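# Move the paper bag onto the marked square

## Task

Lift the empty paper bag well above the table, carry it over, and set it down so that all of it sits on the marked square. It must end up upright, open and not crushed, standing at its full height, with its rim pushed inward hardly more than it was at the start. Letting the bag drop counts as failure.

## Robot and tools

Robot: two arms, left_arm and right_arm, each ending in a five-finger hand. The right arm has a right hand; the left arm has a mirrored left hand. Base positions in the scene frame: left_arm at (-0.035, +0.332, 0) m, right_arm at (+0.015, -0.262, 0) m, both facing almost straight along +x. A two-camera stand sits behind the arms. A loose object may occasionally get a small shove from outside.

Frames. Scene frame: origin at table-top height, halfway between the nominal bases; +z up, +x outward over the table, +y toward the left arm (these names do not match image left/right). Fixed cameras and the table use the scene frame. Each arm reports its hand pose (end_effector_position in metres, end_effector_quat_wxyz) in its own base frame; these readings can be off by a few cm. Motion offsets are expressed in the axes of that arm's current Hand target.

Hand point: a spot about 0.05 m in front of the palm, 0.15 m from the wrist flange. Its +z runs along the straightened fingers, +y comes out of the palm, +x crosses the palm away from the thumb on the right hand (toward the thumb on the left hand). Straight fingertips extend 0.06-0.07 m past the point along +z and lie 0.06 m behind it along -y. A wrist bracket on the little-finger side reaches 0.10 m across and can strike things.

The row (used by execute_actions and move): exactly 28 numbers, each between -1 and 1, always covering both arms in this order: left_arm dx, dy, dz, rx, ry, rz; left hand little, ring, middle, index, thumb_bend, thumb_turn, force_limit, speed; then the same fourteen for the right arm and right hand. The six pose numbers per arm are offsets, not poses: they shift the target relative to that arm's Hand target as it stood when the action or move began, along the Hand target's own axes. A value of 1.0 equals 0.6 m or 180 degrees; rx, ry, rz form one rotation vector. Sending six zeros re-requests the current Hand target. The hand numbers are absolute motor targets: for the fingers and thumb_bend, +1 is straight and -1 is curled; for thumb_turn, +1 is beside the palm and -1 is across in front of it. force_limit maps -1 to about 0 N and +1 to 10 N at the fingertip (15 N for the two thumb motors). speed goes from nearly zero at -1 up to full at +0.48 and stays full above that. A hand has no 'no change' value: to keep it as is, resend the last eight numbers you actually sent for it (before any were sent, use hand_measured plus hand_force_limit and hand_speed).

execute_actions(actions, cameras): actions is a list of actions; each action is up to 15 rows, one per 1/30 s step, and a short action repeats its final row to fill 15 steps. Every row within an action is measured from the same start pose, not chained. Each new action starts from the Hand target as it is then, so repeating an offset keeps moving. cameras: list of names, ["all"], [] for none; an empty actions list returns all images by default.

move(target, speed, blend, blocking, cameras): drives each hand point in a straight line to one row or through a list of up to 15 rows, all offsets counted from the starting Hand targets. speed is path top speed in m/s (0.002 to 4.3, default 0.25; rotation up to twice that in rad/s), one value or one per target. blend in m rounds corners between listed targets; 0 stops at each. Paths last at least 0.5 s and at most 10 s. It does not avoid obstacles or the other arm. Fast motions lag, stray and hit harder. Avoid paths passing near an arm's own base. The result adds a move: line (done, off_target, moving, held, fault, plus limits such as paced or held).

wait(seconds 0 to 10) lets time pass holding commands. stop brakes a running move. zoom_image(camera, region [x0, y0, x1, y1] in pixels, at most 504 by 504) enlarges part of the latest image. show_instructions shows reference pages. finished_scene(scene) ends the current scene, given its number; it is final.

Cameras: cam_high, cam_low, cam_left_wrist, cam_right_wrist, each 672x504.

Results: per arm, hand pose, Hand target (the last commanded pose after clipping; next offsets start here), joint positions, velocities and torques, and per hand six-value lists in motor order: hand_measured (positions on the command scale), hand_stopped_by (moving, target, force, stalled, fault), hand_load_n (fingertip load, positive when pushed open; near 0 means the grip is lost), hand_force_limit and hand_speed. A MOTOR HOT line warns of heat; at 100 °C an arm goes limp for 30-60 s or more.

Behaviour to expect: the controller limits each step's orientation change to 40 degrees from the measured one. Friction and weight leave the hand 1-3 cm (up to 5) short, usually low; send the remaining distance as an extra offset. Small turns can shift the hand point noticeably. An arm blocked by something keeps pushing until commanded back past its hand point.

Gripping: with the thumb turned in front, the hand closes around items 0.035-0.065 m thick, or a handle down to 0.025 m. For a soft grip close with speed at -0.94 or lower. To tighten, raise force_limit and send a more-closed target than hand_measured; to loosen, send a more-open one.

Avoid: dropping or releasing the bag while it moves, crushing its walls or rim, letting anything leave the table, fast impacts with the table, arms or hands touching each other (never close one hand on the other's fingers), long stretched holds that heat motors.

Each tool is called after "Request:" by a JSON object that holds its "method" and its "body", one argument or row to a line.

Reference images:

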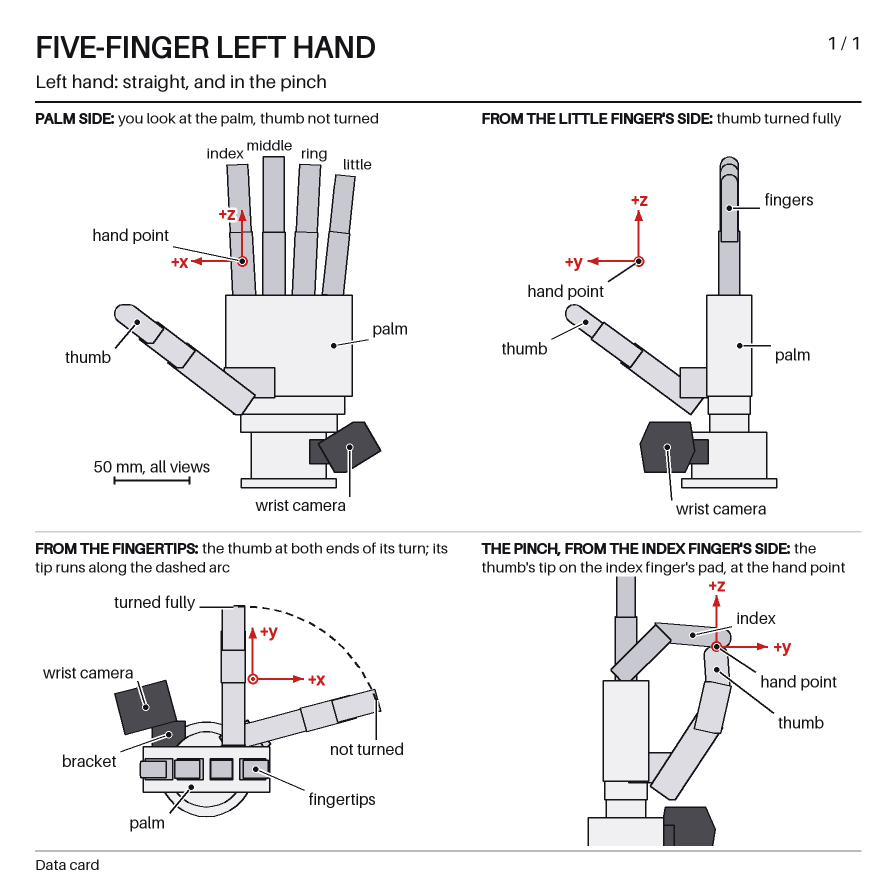

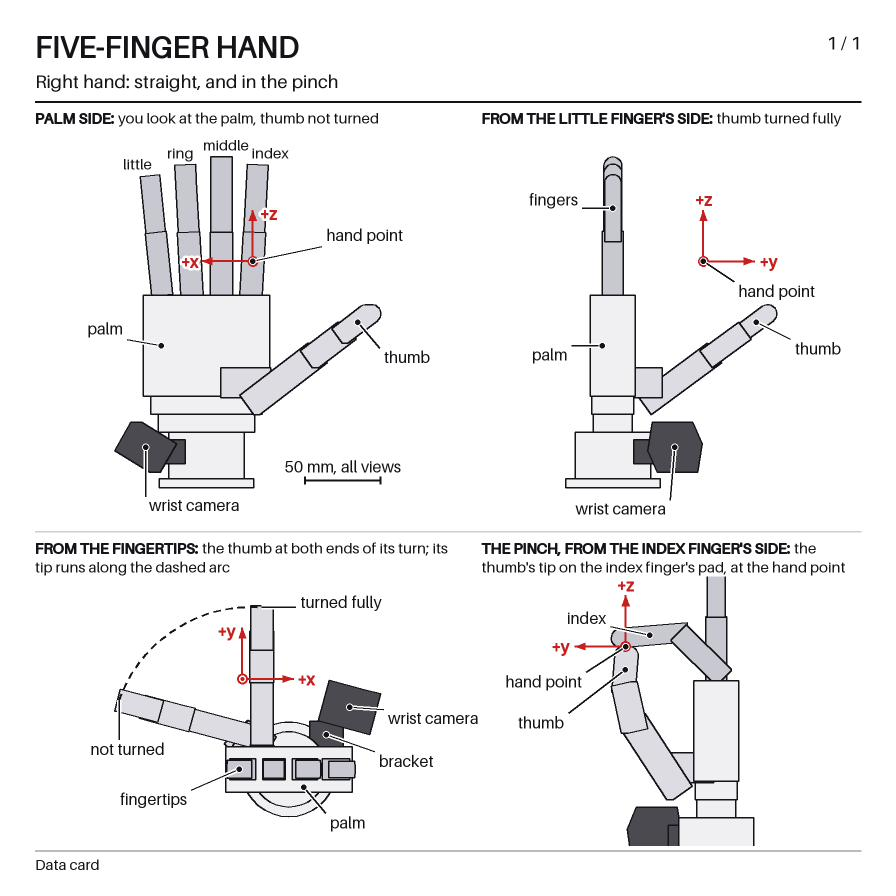

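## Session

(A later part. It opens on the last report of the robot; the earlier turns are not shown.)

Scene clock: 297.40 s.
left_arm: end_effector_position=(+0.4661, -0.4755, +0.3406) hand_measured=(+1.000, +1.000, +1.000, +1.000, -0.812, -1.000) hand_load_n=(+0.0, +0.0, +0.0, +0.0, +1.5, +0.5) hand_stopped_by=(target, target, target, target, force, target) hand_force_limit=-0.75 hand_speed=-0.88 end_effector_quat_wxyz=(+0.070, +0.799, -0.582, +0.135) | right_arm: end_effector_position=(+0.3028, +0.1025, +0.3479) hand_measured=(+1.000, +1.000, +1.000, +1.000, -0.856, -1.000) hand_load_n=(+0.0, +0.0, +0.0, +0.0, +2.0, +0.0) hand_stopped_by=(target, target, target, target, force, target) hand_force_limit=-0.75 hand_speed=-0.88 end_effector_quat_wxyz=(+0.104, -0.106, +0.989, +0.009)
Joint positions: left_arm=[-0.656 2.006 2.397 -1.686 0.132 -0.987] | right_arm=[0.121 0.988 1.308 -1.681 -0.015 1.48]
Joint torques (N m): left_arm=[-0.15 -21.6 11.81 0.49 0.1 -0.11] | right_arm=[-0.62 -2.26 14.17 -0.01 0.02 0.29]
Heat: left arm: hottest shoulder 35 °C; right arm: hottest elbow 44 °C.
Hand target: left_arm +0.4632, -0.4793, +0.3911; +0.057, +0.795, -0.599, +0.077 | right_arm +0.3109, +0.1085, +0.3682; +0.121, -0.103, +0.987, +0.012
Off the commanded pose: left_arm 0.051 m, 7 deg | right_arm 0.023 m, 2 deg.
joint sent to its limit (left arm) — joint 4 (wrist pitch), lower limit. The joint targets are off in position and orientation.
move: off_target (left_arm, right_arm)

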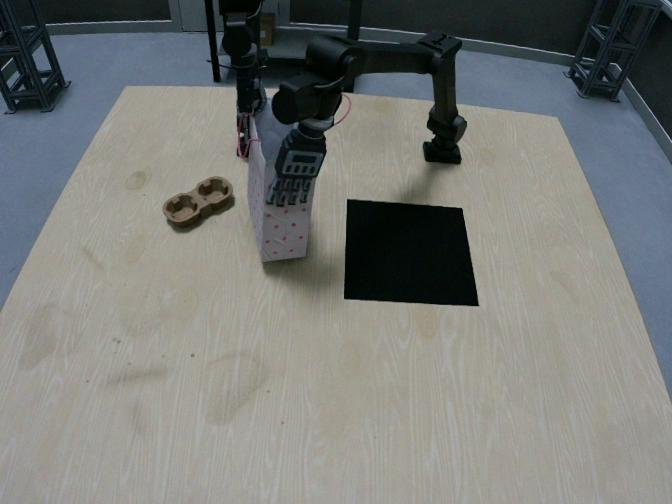

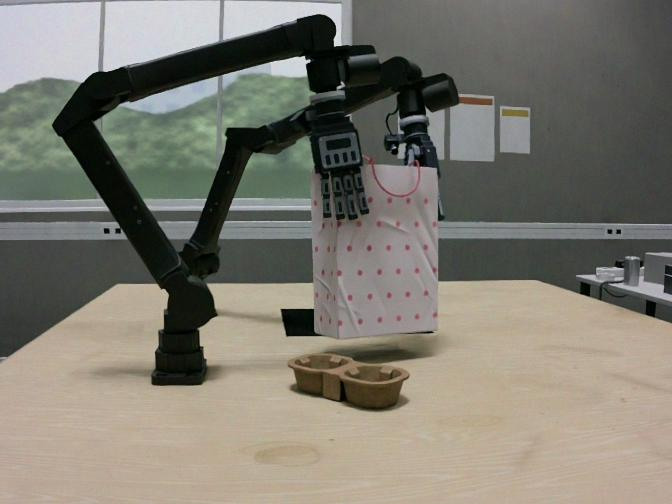

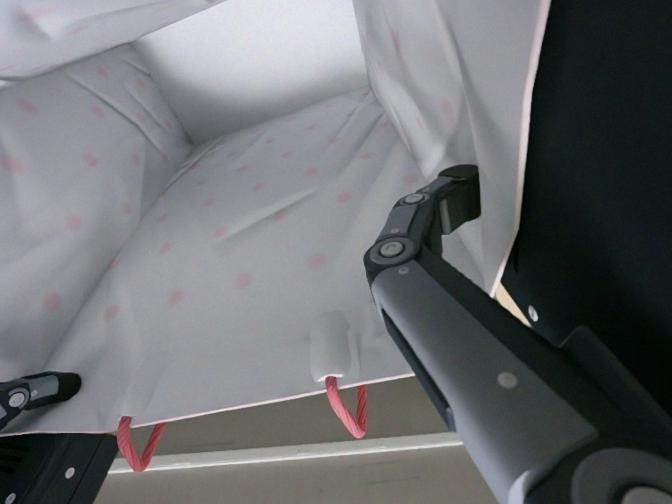

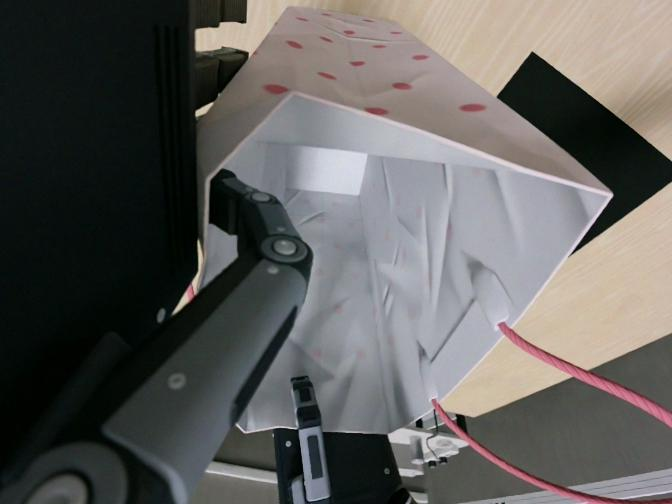

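Request:
{"method": "move", "body": {
  "target": [-0.099,-0.0355,-0.0395,0.0032,0,-0.0164,1,1,1,1,-1,-1,-0.75,-0.88, -0.0322,0.0947,-0.0023,-0.004,0,-0.0162,1,1,1,1,-1,-1,-0.75,-0.88],
  "speed": 0.06,
  "cameras": ["all"]
}}

Scene clock: 321.60 s.
left_arm: end_effector_position=(+0.4736, -0.4192, +0.3814) hand_measured=(+1.000, +1.000, +1.000, +1.000, -0.812, -1.000) hand_load_n=(+0.0, +0.0, +0.0, +0.0, +2.0, +0.0) hand_stopped_by=(target, target, target, target, force, target) hand_force_limit=-0.75 hand_speed=-0.88 end_effector_quat_wxyz=(+0.066, +0.812, -0.557, +0.159) | right_arm: end_effector_position=(+0.3080, +0.1594, +0.3540) hand_measured=(+1.000, +1.000, +1.000, +1.000, -0.856, -1.000) hand_load_n=(+0.0, +0.0, +0.0, +0.0, +1.5, +0.5) hand_stopped_by=(target, target, target, target, force, target) hand_force_limit=-0.75 hand_speed=-0.88 end_effector_quat_wxyz=(+0.102, -0.133, +0.986, +0.009)
Joint positions: left_arm=[-0.576 1.894 2.328 -1.686 0.138 -0.967] | right_arm=[0.321 1.048 1.363 -1.681 0.02 1.622]
Joint torques (N m): left_arm=[0.26 -20.01 6.9 0.54 0.12 0.08] | right_arm=[-0.62 -2.9 14.23 0.25 0.03 0.3]
Heat: left arm: hottest elbow 37 °C; right arm: hottest elbow 48 °C.
Hand target: left_arm +0.4664, -0.4131, +0.4030; +0.055, +0.810, -0.578, +0.078 | right_arm +0.3172, +0.1679, +0.3741; +0.121, -0.129, +0.984, +0.015
Off the commanded pose: left_arm 0.024 m, 10 deg | right_arm 0.024 m, 2 deg.
joint sent to its limit (left arm) — joint 4 (wrist pitch), lower limit. The joint targets are off in position and orientation.
move: off_target (left_arm, right_arm)

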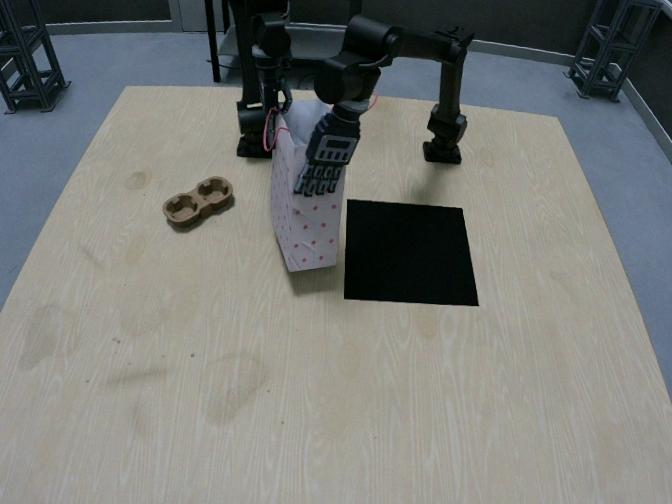

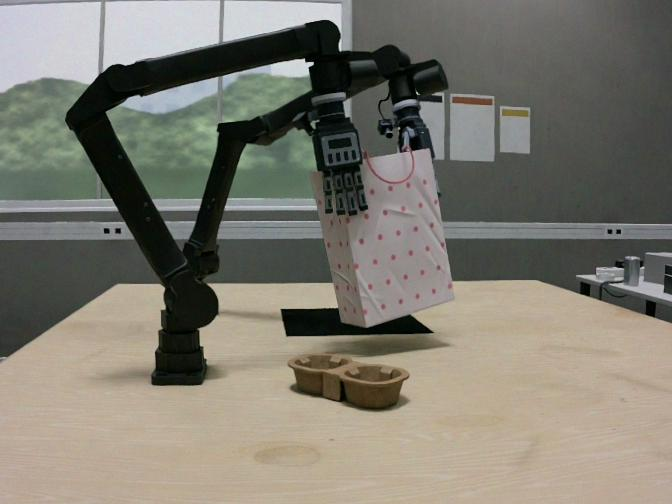

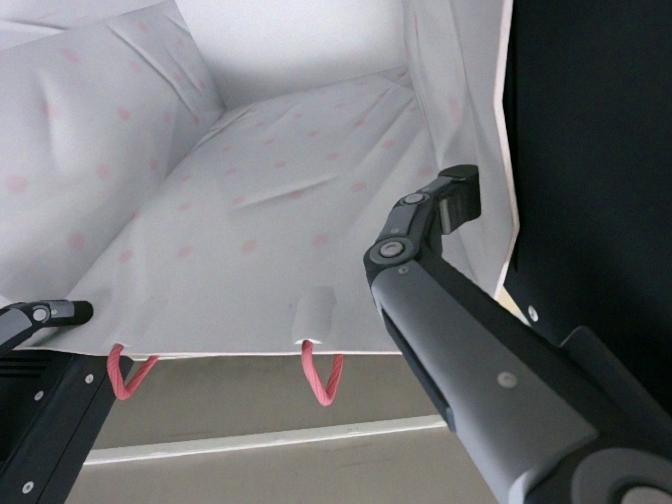

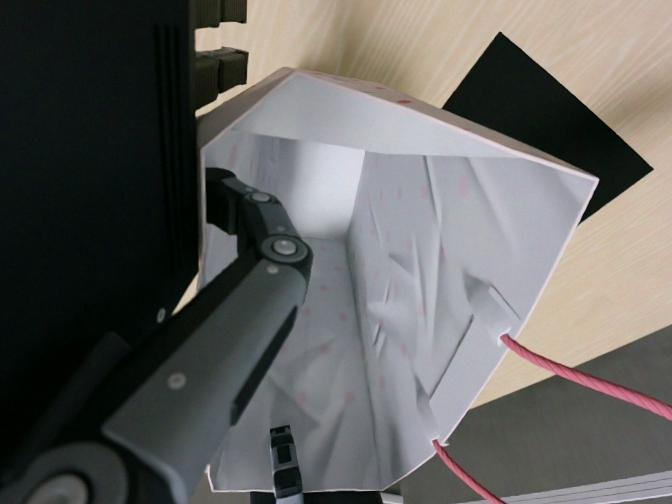

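Request:
{"method": "move", "body": {
  "target": [-0.111,-0.0405,0.0293,0.0032,0,-0.0164,1,1,1,1,-1,-1,-0.75,-0.88, -0.0345,0.0922,0.0083,-0.004,0,-0.0162,1,1,1,1,-1,-1,-0.75,-0.88],
  "speed": 0.05,
  "cameras": ["all"]
}}

Scene clock: 330.73 s.
left_arm: end_effector_position=(+0.4731, -0.3539, +0.3568) hand_measured=(+1.000, +1.000, +1.000, +1.000, -0.812, -1.000) hand_load_n=(+0.0, +0.0, +0.0, +0.0, +2.0, +0.0) hand_stopped_by=(target, target, target, target, force, target) hand_force_limit=-0.75 hand_speed=-0.88 end_effector_quat_wxyz=(+0.058, +0.825, -0.548, +0.120) | right_arm: end_effector_position=(+0.3113, +0.2156, +0.3504) hand_measured=(+1.000, +1.000, +1.000, +1.000, -0.856, -1.000) hand_load_n=(+0.0, +0.0, -0.5, +0.0, +1.5, +0.5) hand_stopped_by=(target, target, target, target, force, target) hand_force_limit=-0.75 hand_speed=-0.88 end_effector_quat_wxyz=(+0.091, -0.159, +0.983, +0.009)
Joint positions: left_arm=[-0.484 1.813 2.156 -1.686 0.14 -0.898] | right_arm=[0.483 1.131 1.415 -1.676 0.04 1.729]
Joint torques (N m): left_arm=[0.44 -18.55 6.87 0.4 -0.16 0.07] | right_arm=[-0.5 -4.25 14.6 0.85 0.08 0.29]
Heat: left arm: hottest elbow 36 °C; right arm: hottest elbow 48 °C.
Hand target: left_arm +0.4692, -0.3465, +0.3731; +0.053, +0.825, -0.557, +0.080 | right_arm +0.3235, +0.2268, +0.3743; +0.121, -0.155, +0.980, +0.019
Off the commanded pose: left_arm 0.018 m, 5 deg | right_arm 0.029 m, 4 deg.
joint sent to its limit (left arm) — joint 4 (wrist pitch), lower limit. The joint targets are off in position and orientation.
move: off_target (left_arm, right_arm)

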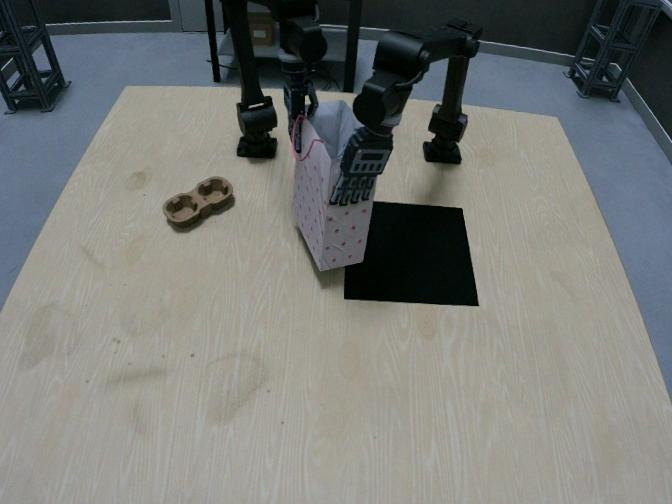

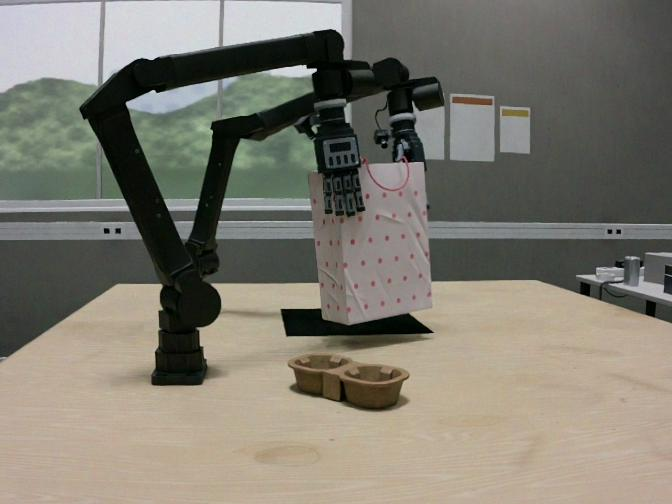

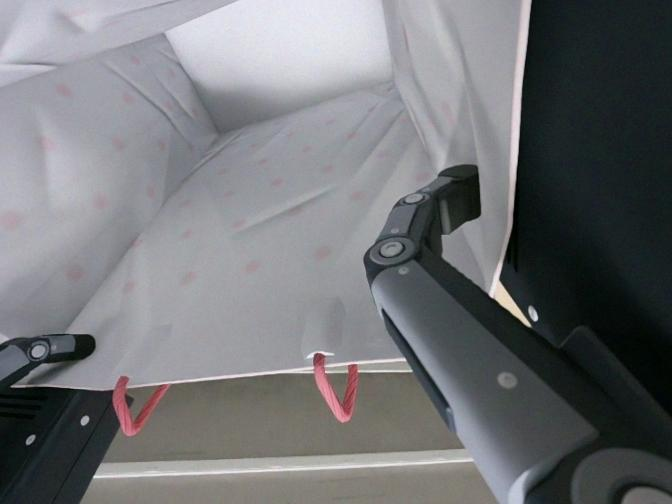

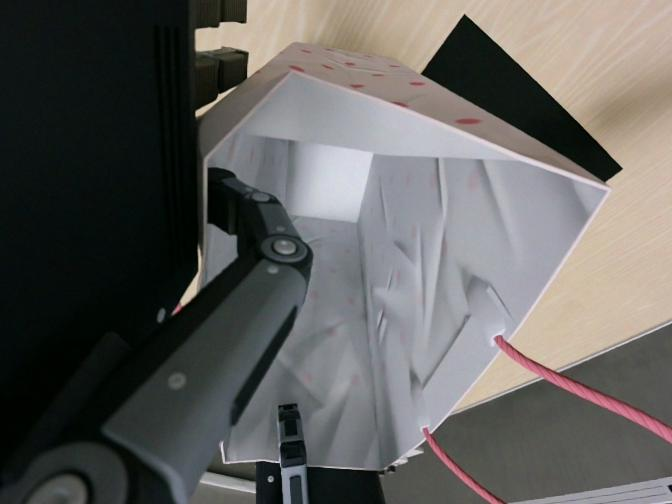

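Request:
{"method": "move", "body": {
  "target": [-0.1032,-0.046,-0.003,0.0032,0,-0.0164,1,1,1,1,-1,-1,-0.75,-0.88, -0.041,0.0903,0.0032,-0.004,0,-0.0162,1,1,1,1,-1,-1,-0.75,-0.88],
  "speed": 0.05,
  "cameras": ["all"]
}}

Scene clock: 340.57 s.
left_arm: end_effector_position=(+0.4763, -0.2856, +0.3490) hand_measured=(+1.000, +1.000, +1.000, +1.000, -0.812, -1.000) hand_load_n=(+0.0, +0.0, +0.0, +0.0, +1.5, +0.5) hand_stopped_by=(target, target, target, target, force, target) hand_force_limit=-0.75 hand_speed=-0.88 end_effector_quat_wxyz=(+0.052, +0.840, -0.531, +0.103) | right_arm: end_effector_position=(+0.3192, +0.2727, +0.3551) hand_measured=(+1.000, +1.000, +1.000, +1.000, -0.856, -1.000) hand_load_n=(+0.0, +0.0, +0.0, +0.0, +1.5, +0.5) hand_stopped_by=(target, target, target, target, force, target) hand_force_limit=-0.75 hand_speed=-0.88 end_effector_quat_wxyz=(+0.092, -0.185, +0.978, +0.010)
Joint positions: left_arm=[-0.373 1.741 2.041 -1.686 0.14 -0.83] | right_arm=[0.612 1.23 1.505 -1.669 0.057 1.804]
Joint torques (N m): left_arm=[-0.09 -17.32 6.87 0.32 -0.08 0.08] | right_arm=[-0.67 -5.6 14.64 0.81 0.13 0.29]
Heat: left arm: hottest elbow 36 °C; right arm: hottest elbow 49 °C.
Hand target: left_arm +0.4719, -0.2795, +0.3631; +0.051, +0.839, -0.535, +0.081 | right_arm +0.3300, +0.2859, +0.3783; +0.120, -0.180, +0.976, +0.022
Off the commanded pose: left_arm 0.016 m, 3 deg | right_arm 0.029 m, 3 deg.
joint sent to its limit (left arm) — joint 4 (wrist pitch), lower limit. The joint targets are off in position and orientation.
move: off_target (left_arm, right_arm)

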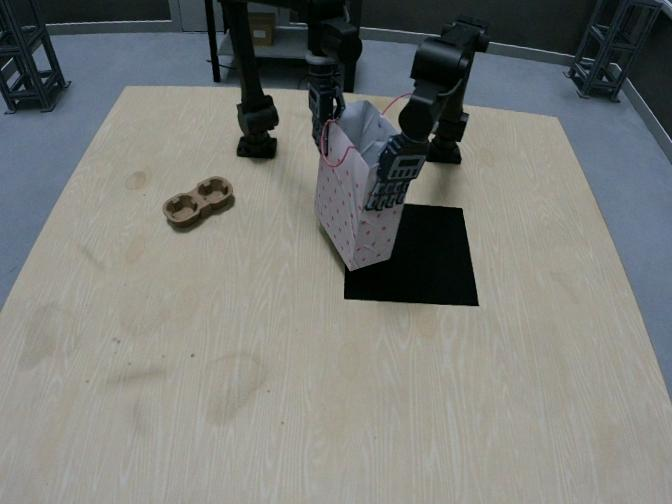

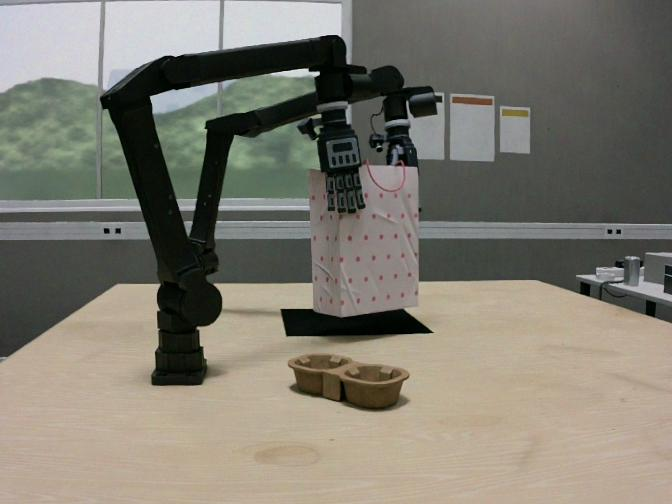

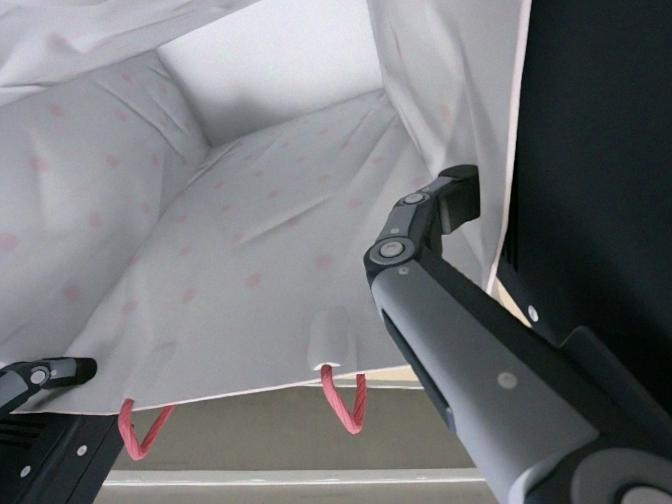

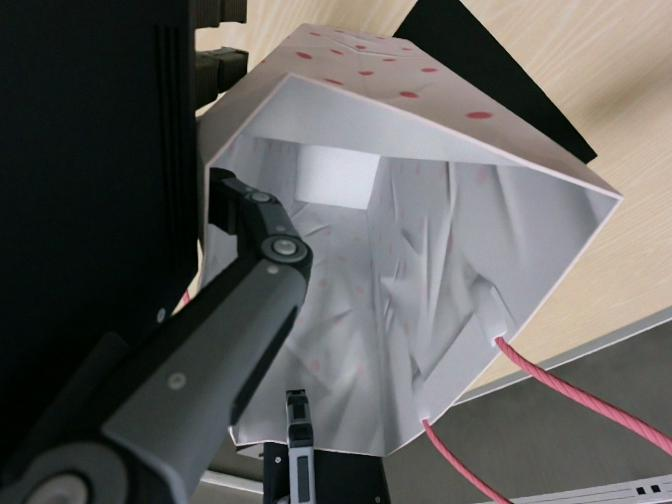

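Request:
{"method": "move", "body": {
  "target": [-0.098,-0.0513,-0.0223,0.0032,0,-0.0164,1,1,1,1,-1,-1,-0.75,-0.88, -0.044,0.0875,0.0108,-0.004,0,-0.0162,1,1,1,1,-1,-1,-0.75,-0.88],
  "speed": 0.05,
  "cameras": ["all"]
}}

Scene clock: 347.93 s.
left_arm: end_effector_position=(+0.4791, -0.2186, +0.3506) hand_measured=(+1.000, +1.000, +1.000, +1.000, -0.812, -1.000) hand_load_n=(+0.0, +0.0, +0.0, +0.0, +2.0, +0.0) hand_stopped_by=(target, target, target, target, force, target) hand_force_limit=-0.75 hand_speed=-0.88 end_effector_quat_wxyz=(+0.047, +0.853, -0.510, +0.102) | right_arm: end_effector_position=(+0.3242, +0.3334, +0.3571) hand_measured=(+1.000, +1.000, +1.000, +1.000, -0.856, -1.000) hand_load_n=(+0.0, +0.0, +0.0, +0.0, +1.5, +0.0) hand_stopped_by=(target, target, target, target, force, target) hand_force_limit=-0.75 hand_speed=-0.88 end_effector_quat_wxyz=(+0.095, -0.216, +0.972, +0.013)
Joint positions: left_arm=[-0.252 1.68 1.966 -1.686 0.148 -0.758] | right_arm=[0.723 1.341 1.608 -1.659 0.068 1.85]
Joint torques (N m): left_arm=[0.32 -16.26 6.91 0.31 0.03 0.08] | right_arm=[-0.73 -6.95 14.52 0.75 0.15 0.29]
Heat: left arm: hottest shoulder 35 °C; right arm: hottest elbow 48 °C.
Hand target: left_arm +0.4744, -0.2119, +0.3650; +0.049, +0.853, -0.513, +0.083 | right_arm +0.3367, +0.3446, +0.3784; +0.119, -0.206, +0.971, +0.025
Off the commanded pose: left_arm 0.017 m, 2 deg | right_arm 0.027 m, 3 deg.
joint sent to its limit (left arm) — joint 4 (wrist pitch), lower limit. The joint targets are off in position and orientation.
move: off_target (left_arm, right_arm)

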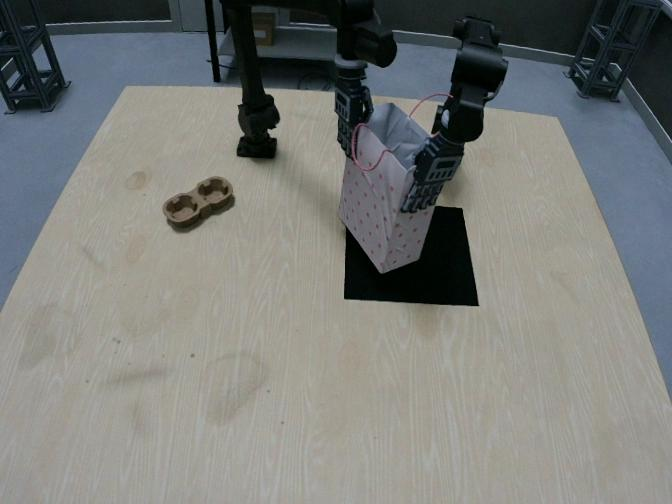

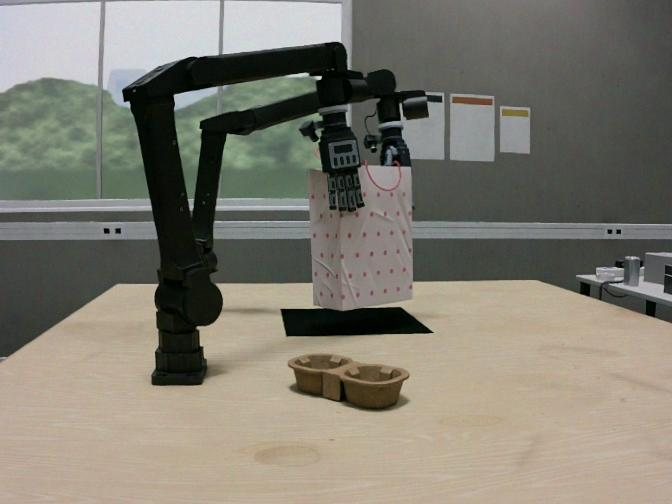

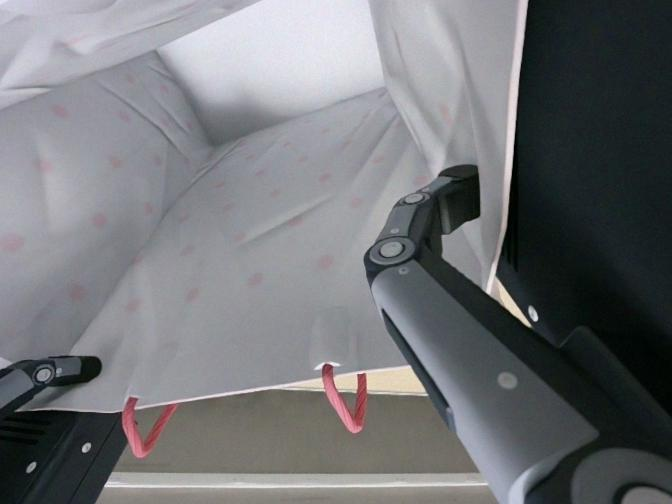

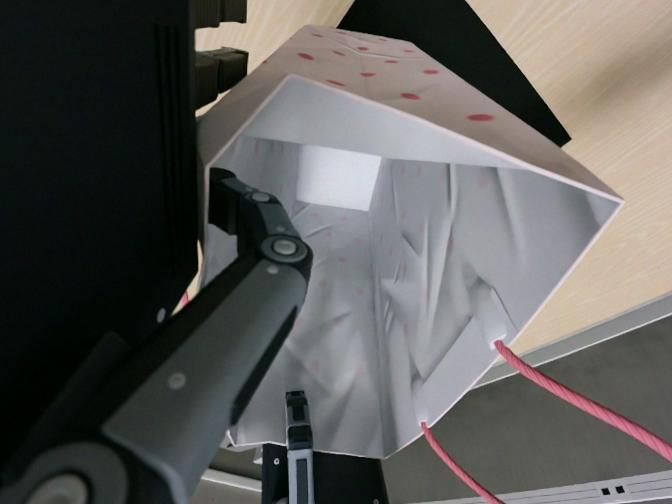

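Request:
{"method": "move", "body": {
  "target": [-0.1233,-0.0483,-0.0238,0,0,0,1,1,1,1,-1,-1,-0.75,-0.88, -0.0405,0.123,0.01,0,0,0,1,1,1,1,-1,-1,-0.75,-0.88],
  "speed": 0.05,
  "cameras": ["all"]
}}

Request:
{"method": "zoom_image", "body": {
  "camera": "cam_high",
  "region": [300, 60, 530, 340]
}}

Request:
{"method": "zoom_image", "body": {
  "camera": "cam_low",
  "region": [260, 140, 460, 360]
}}

Scene clock: 361.23 s.
left_arm: end_effector_position=(+0.4718, -0.1344, +0.3521) hand_measured=(+1.000, +1.000, +1.000, +1.000, -0.812, -1.000) hand_load_n=(+0.0, -0.5, +0.0, +0.0, +2.0, +0.0) hand_stopped_by=(target, target, target, target, force, target) hand_force_limit=-0.75 hand_speed=-0.88 end_effector_quat_wxyz=(+0.042, +0.857, -0.502, +0.107) | right_arm: end_effector_position=(+0.3216, +0.4121, +0.3600) hand_measured=(+1.000, +1.000, +1.000, +1.000, -0.856, -1.000) hand_load_n=(+0.0, +0.0, +0.0, +0.0, +1.5, +0.0) hand_stopped_by=(target, target, target, target, force, target) hand_force_limit=-0.75 hand_speed=-0.88 end_effector_quat_wxyz=(+0.104, -0.216, +0.971, +0.015)
Joint positions: left_arm=[-0.09 1.611 1.885 -1.686 0.166 -0.614] | right_arm=[0.865 1.474 1.748 -1.659 0.1 1.99]
Joint torques (N m): left_arm=[0.32 -15.21 6.94 0.27 0.06 0.09] | right_arm=[-0.67 -8.7 14.63 0.06 0.21 0.3]
Heat: left arm: hottest elbow 35 °C; right arm: hottest elbow 47 °C.
Hand target: left_arm +0.4646, -0.1317, +0.3649; +0.049, +0.853, -0.513, +0.083 | right_arm +0.3296, +0.4222, +0.3783; +0.119, -0.206, +0.971, +0.025
Off the commanded pose: left_arm 0.015 m, 3 deg | right_arm 0.022 m, 2 deg.
joint sent to its limit (left arm) — joint 4 (wrist pitch), lower limit. The joint targets are off in position and orientation.
move: off_target (left_arm, right_arm)

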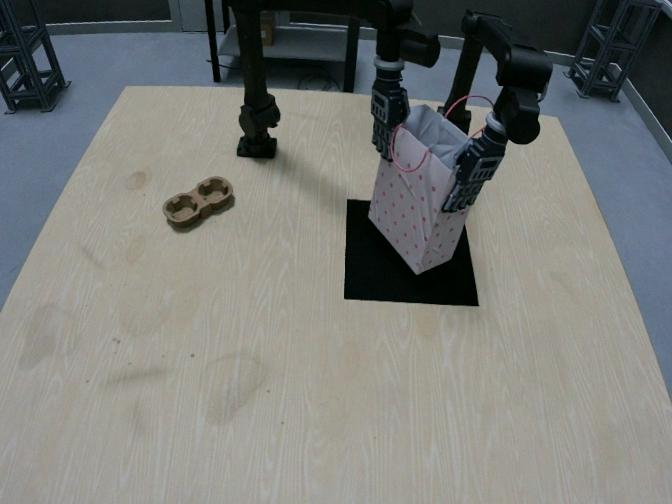

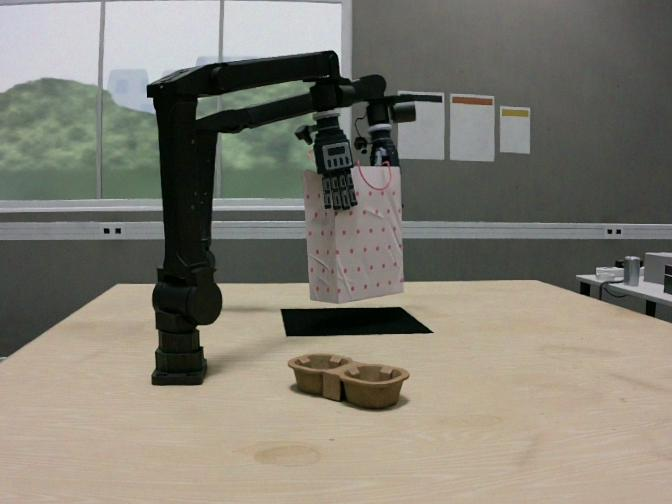

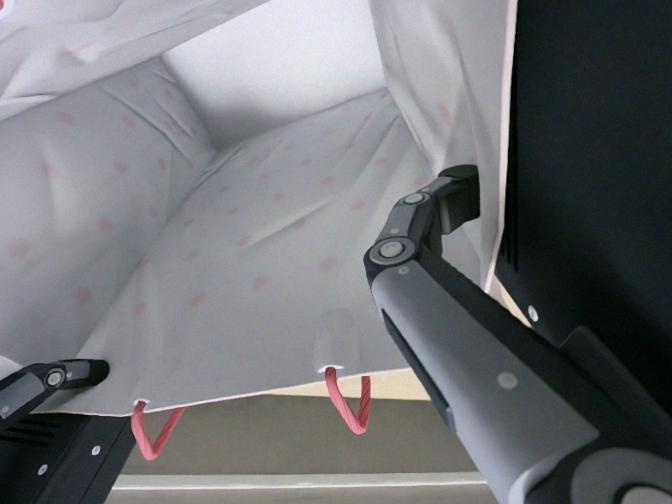

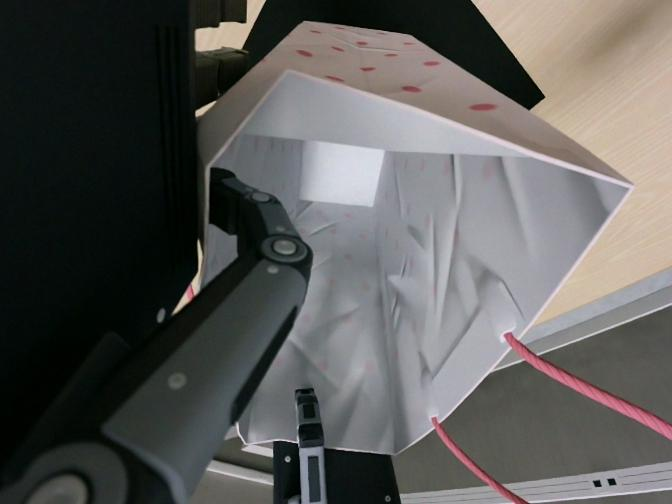

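Scaled by 1.800 from the camera's 672x504 image, which has a finer 960x720 frame.

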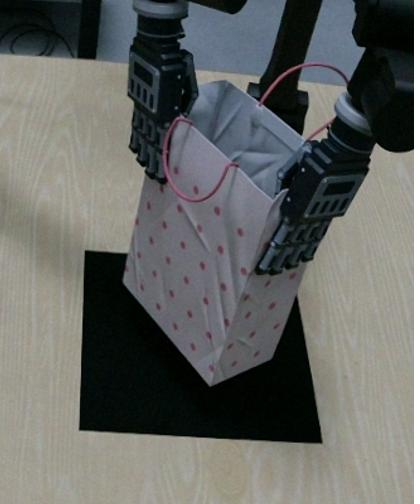

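Scaled by 2.291 from the camera's 672x504 image, which has a finer 960x720 frame.

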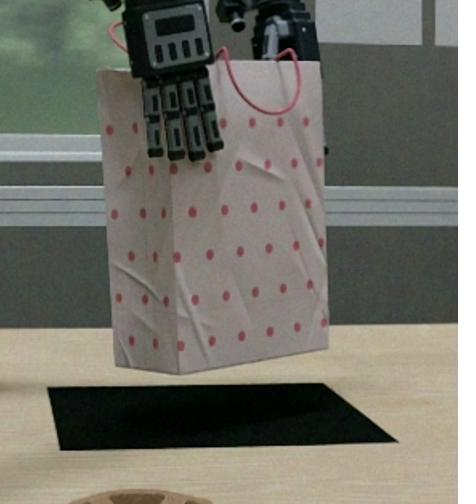

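Request:
{"method": "move", "body": {
  "target": [-0.0245,0.0042,0.0547,0,0,0,1,1,1,1,-1,-1,-0.75,-0.88, 0.0177,0.0135,0.0557,0,0,0,1,1,1,1,-1,-1,-0.75,-0.88],
  "speed": 0.04,
  "cameras": ["all"]
}}

Request:
{"method": "zoom_image", "body": {
  "camera": "cam_low",
  "region": [260, 140, 460, 360]
}}

Scene clock: 371.77 s.
left_arm: end_effector_position=(+0.4595, -0.1286, +0.3259) hand_measured=(+1.000, +1.000, +1.000, +1.000, -0.812, -1.000) hand_load_n=(+0.0, +0.0, +0.0, +0.0, +2.0, +0.0) hand_stopped_by=(target, target, target, target, force, target) hand_force_limit=-0.75 hand_speed=-0.88 end_effector_quat_wxyz=(+0.052, +0.857, -0.507, +0.075) | right_arm: end_effector_position=(+0.3209, +0.4235, +0.3389) hand_measured=(+1.000, +1.000, +1.000, +1.000, -0.856, -1.000) hand_load_n=(+0.0, +0.0, +0.0, +0.0, +2.0, +0.5) hand_stopped_by=(target, target, target, target, force, target) hand_force_limit=-0.75 hand_speed=-0.88 end_effector_quat_wxyz=(+0.108, -0.215, +0.970, +0.018)
Joint positions: left_arm=[-0.084 1.609 1.814 -1.686 0.16 -0.593] | right_arm=[0.884 1.474 1.688 -1.59 0.105 2.008]
Joint torques (N m): left_arm=[0.38 -13.92 6.94 0.47 -0.11 0.11] | right_arm=[-0.67 -10.23 10.1 1.05 0.22 0.3]
Heat: left arm: hottest shoulder 34 °C; right arm: hottest elbow 47 °C.
Hand target: left_arm +0.4586, -0.1257, +0.3299; +0.049, +0.853, -0.513, +0.083 | right_arm +0.3243, +0.4287, +0.3433; +0.119, -0.206, +0.971, +0.025
Off the commanded pose: left_arm 0.005 m, 1 deg | right_arm 0.008 m, 2 deg.
move: done

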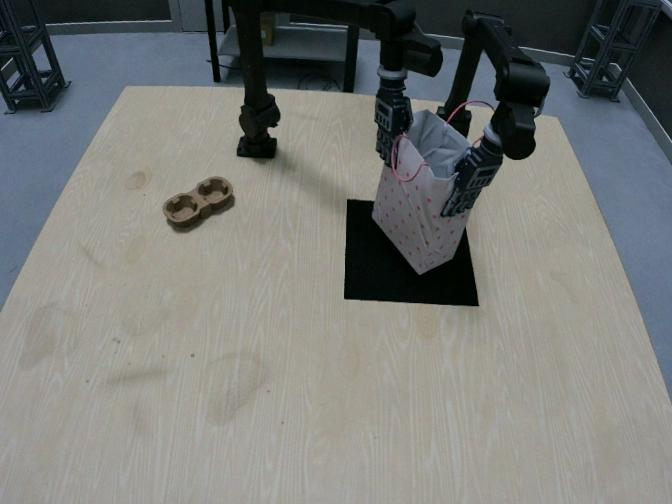

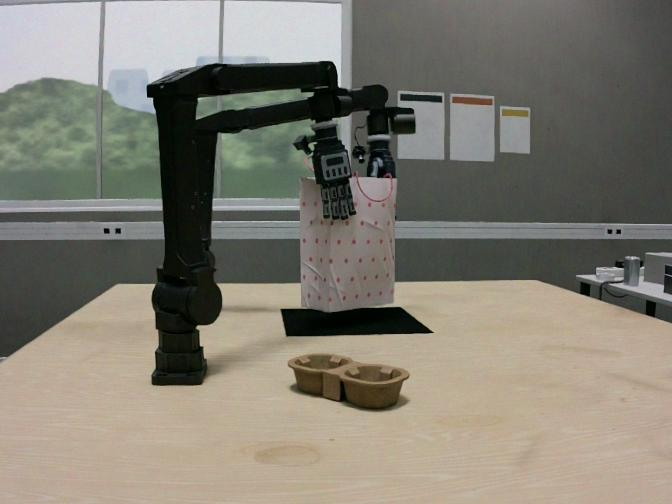

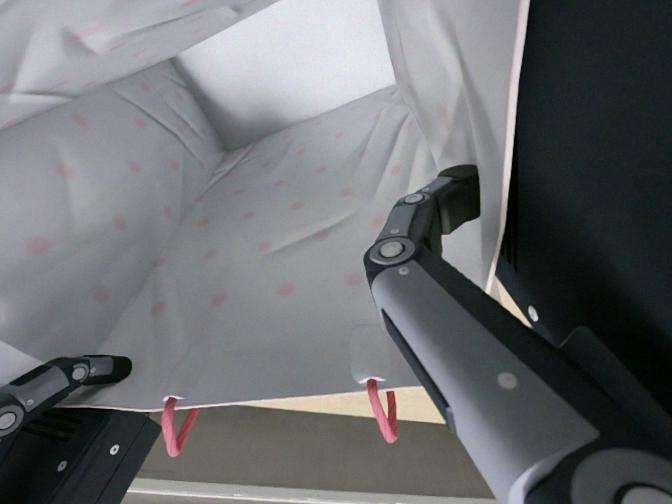

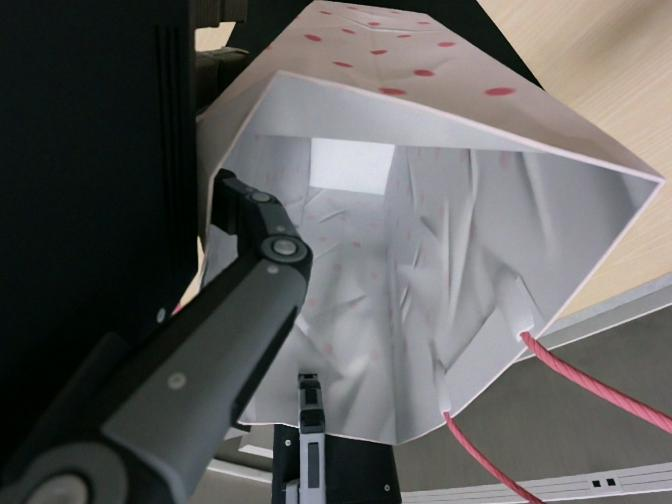

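Scaled by 2.291 from the camera's 672x504 image, which has a finer 960x720 frame.

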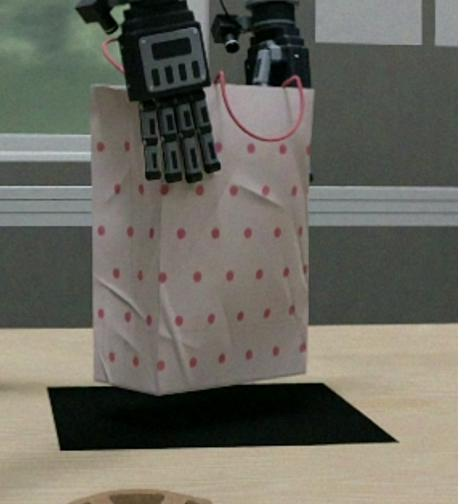

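Request:
{"method": "move", "body": {
  "target": [-0.0075,-0.0118,0.0325,0,0,0,1,1,1,1,-1,-1,-0.75,-0.88, 0.008,0,0.0323,0,0,0,1,1,1,1,-1,-1,-0.75,-0.88],
  "speed": 0.04,
  "cameras": ["all"]
}}

Request:
{"method": "zoom_image", "body": {
  "camera": "cam_low",
  "region": [260, 140, 460, 360]
}}

Request:
{"method": "zoom_image", "body": {
  "camera": "cam_high",
  "region": [300, 60, 530, 340]
}}

Scene clock: 378.67 s.
left_arm: end_effector_position=(+0.4623, -0.1239, +0.3078) hand_measured=(+1.000, +1.000, +1.000, +1.000, -0.812, -1.000) hand_load_n=(+0.0, +0.0, +0.0, +0.0, +2.0, +0.5) hand_stopped_by=(target, target, target, target, force, target) hand_force_limit=-0.75 hand_speed=-0.88 end_effector_quat_wxyz=(+0.052, +0.857, -0.507, +0.073) | right_arm: end_effector_position=(+0.3222, +0.4251, +0.3138) hand_measured=(+1.000, +1.000, +1.000, +1.000, -0.856, -1.000) hand_load_n=(+0.0, +0.0, +0.0, +0.0, +1.5, +0.0) hand_stopped_by=(target, target, target, target, force, target) hand_force_limit=-0.75 hand_speed=-0.88 end_effector_quat_wxyz=(+0.105, -0.215, +0.971, +0.015)
Joint positions: left_arm=[-0.074 1.609 1.767 -1.643 0.158 -0.583] | right_arm=[0.884 1.474 1.624 -1.535 0.105 2.008]
Joint torques (N m): left_arm=[0.32 -13.57 7.01 0.73 -0.07 0.11] | right_arm=[-0.73 -11.05 10.11 0.99 0.2 0.3]
Heat: left arm: hottest elbow 34 °C; right arm: hottest elbow 46 °C.
Hand target: left_arm +0.4645, -0.1217, +0.3099; +0.049, +0.853, -0.513, +0.083 | right_arm +0.3244, +0.4287, +0.3234; +0.119, -0.206, +0.971, +0.025
Off the commanded pose: left_arm 0.004 m, 1 deg | right_arm 0.010 m, 2 deg.
move: done

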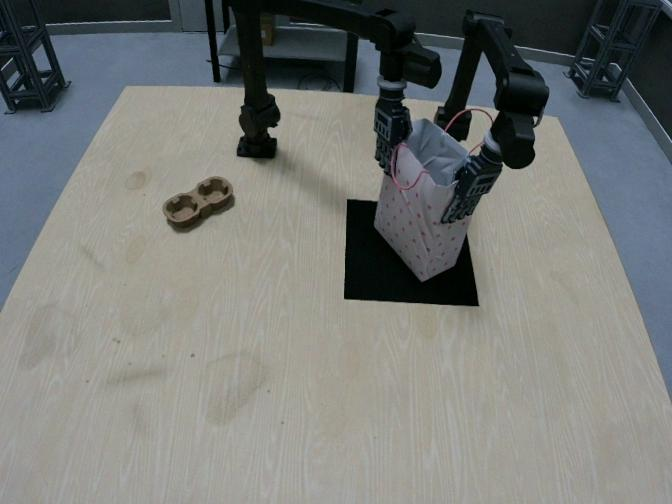

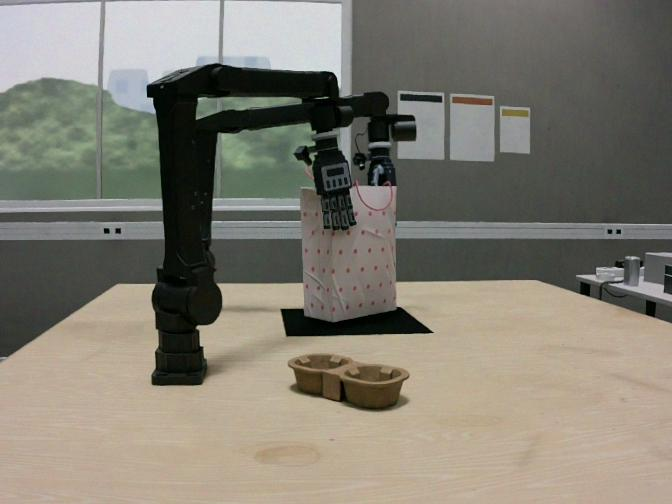

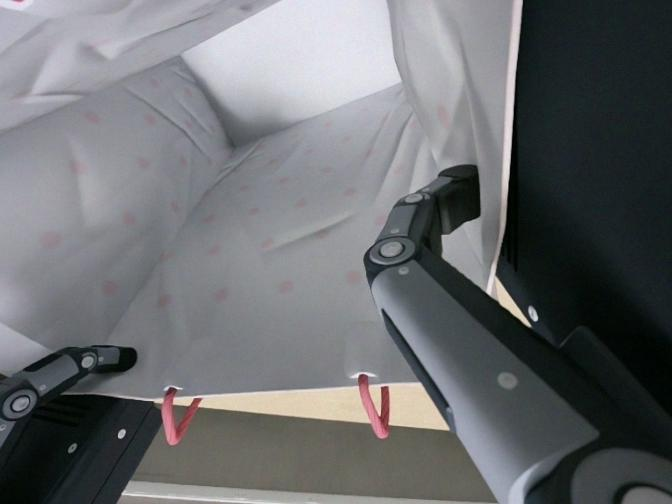

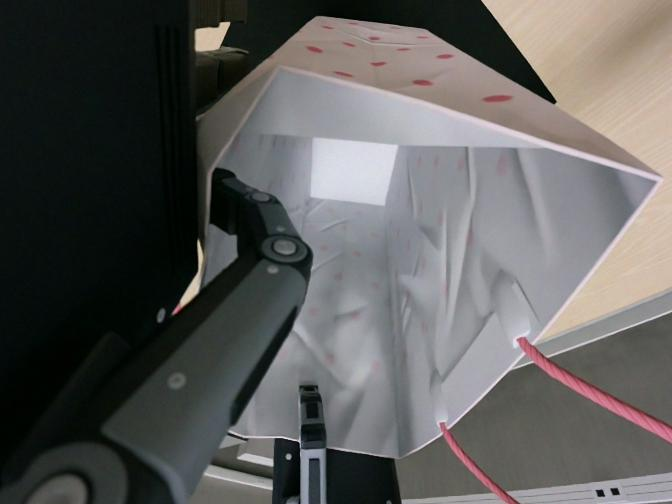

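Scaled by 2.291 from the camera's 672x504 image, which has a finer 960x720 frame.

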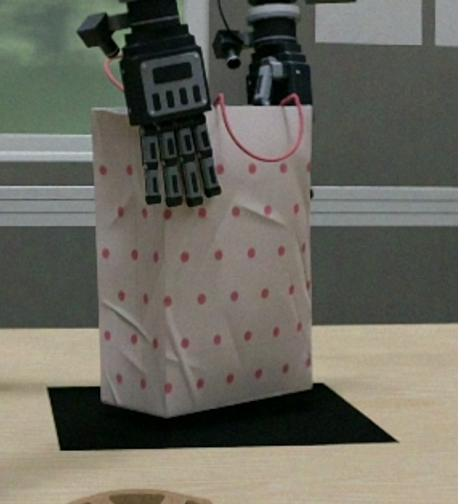

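Scaled by 1.800 from the camera's 672x504 image, which has a finer 960x720 frame.

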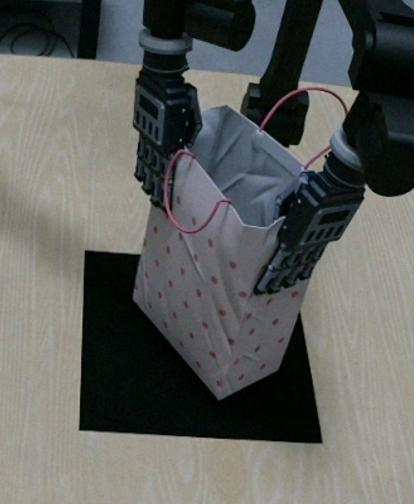

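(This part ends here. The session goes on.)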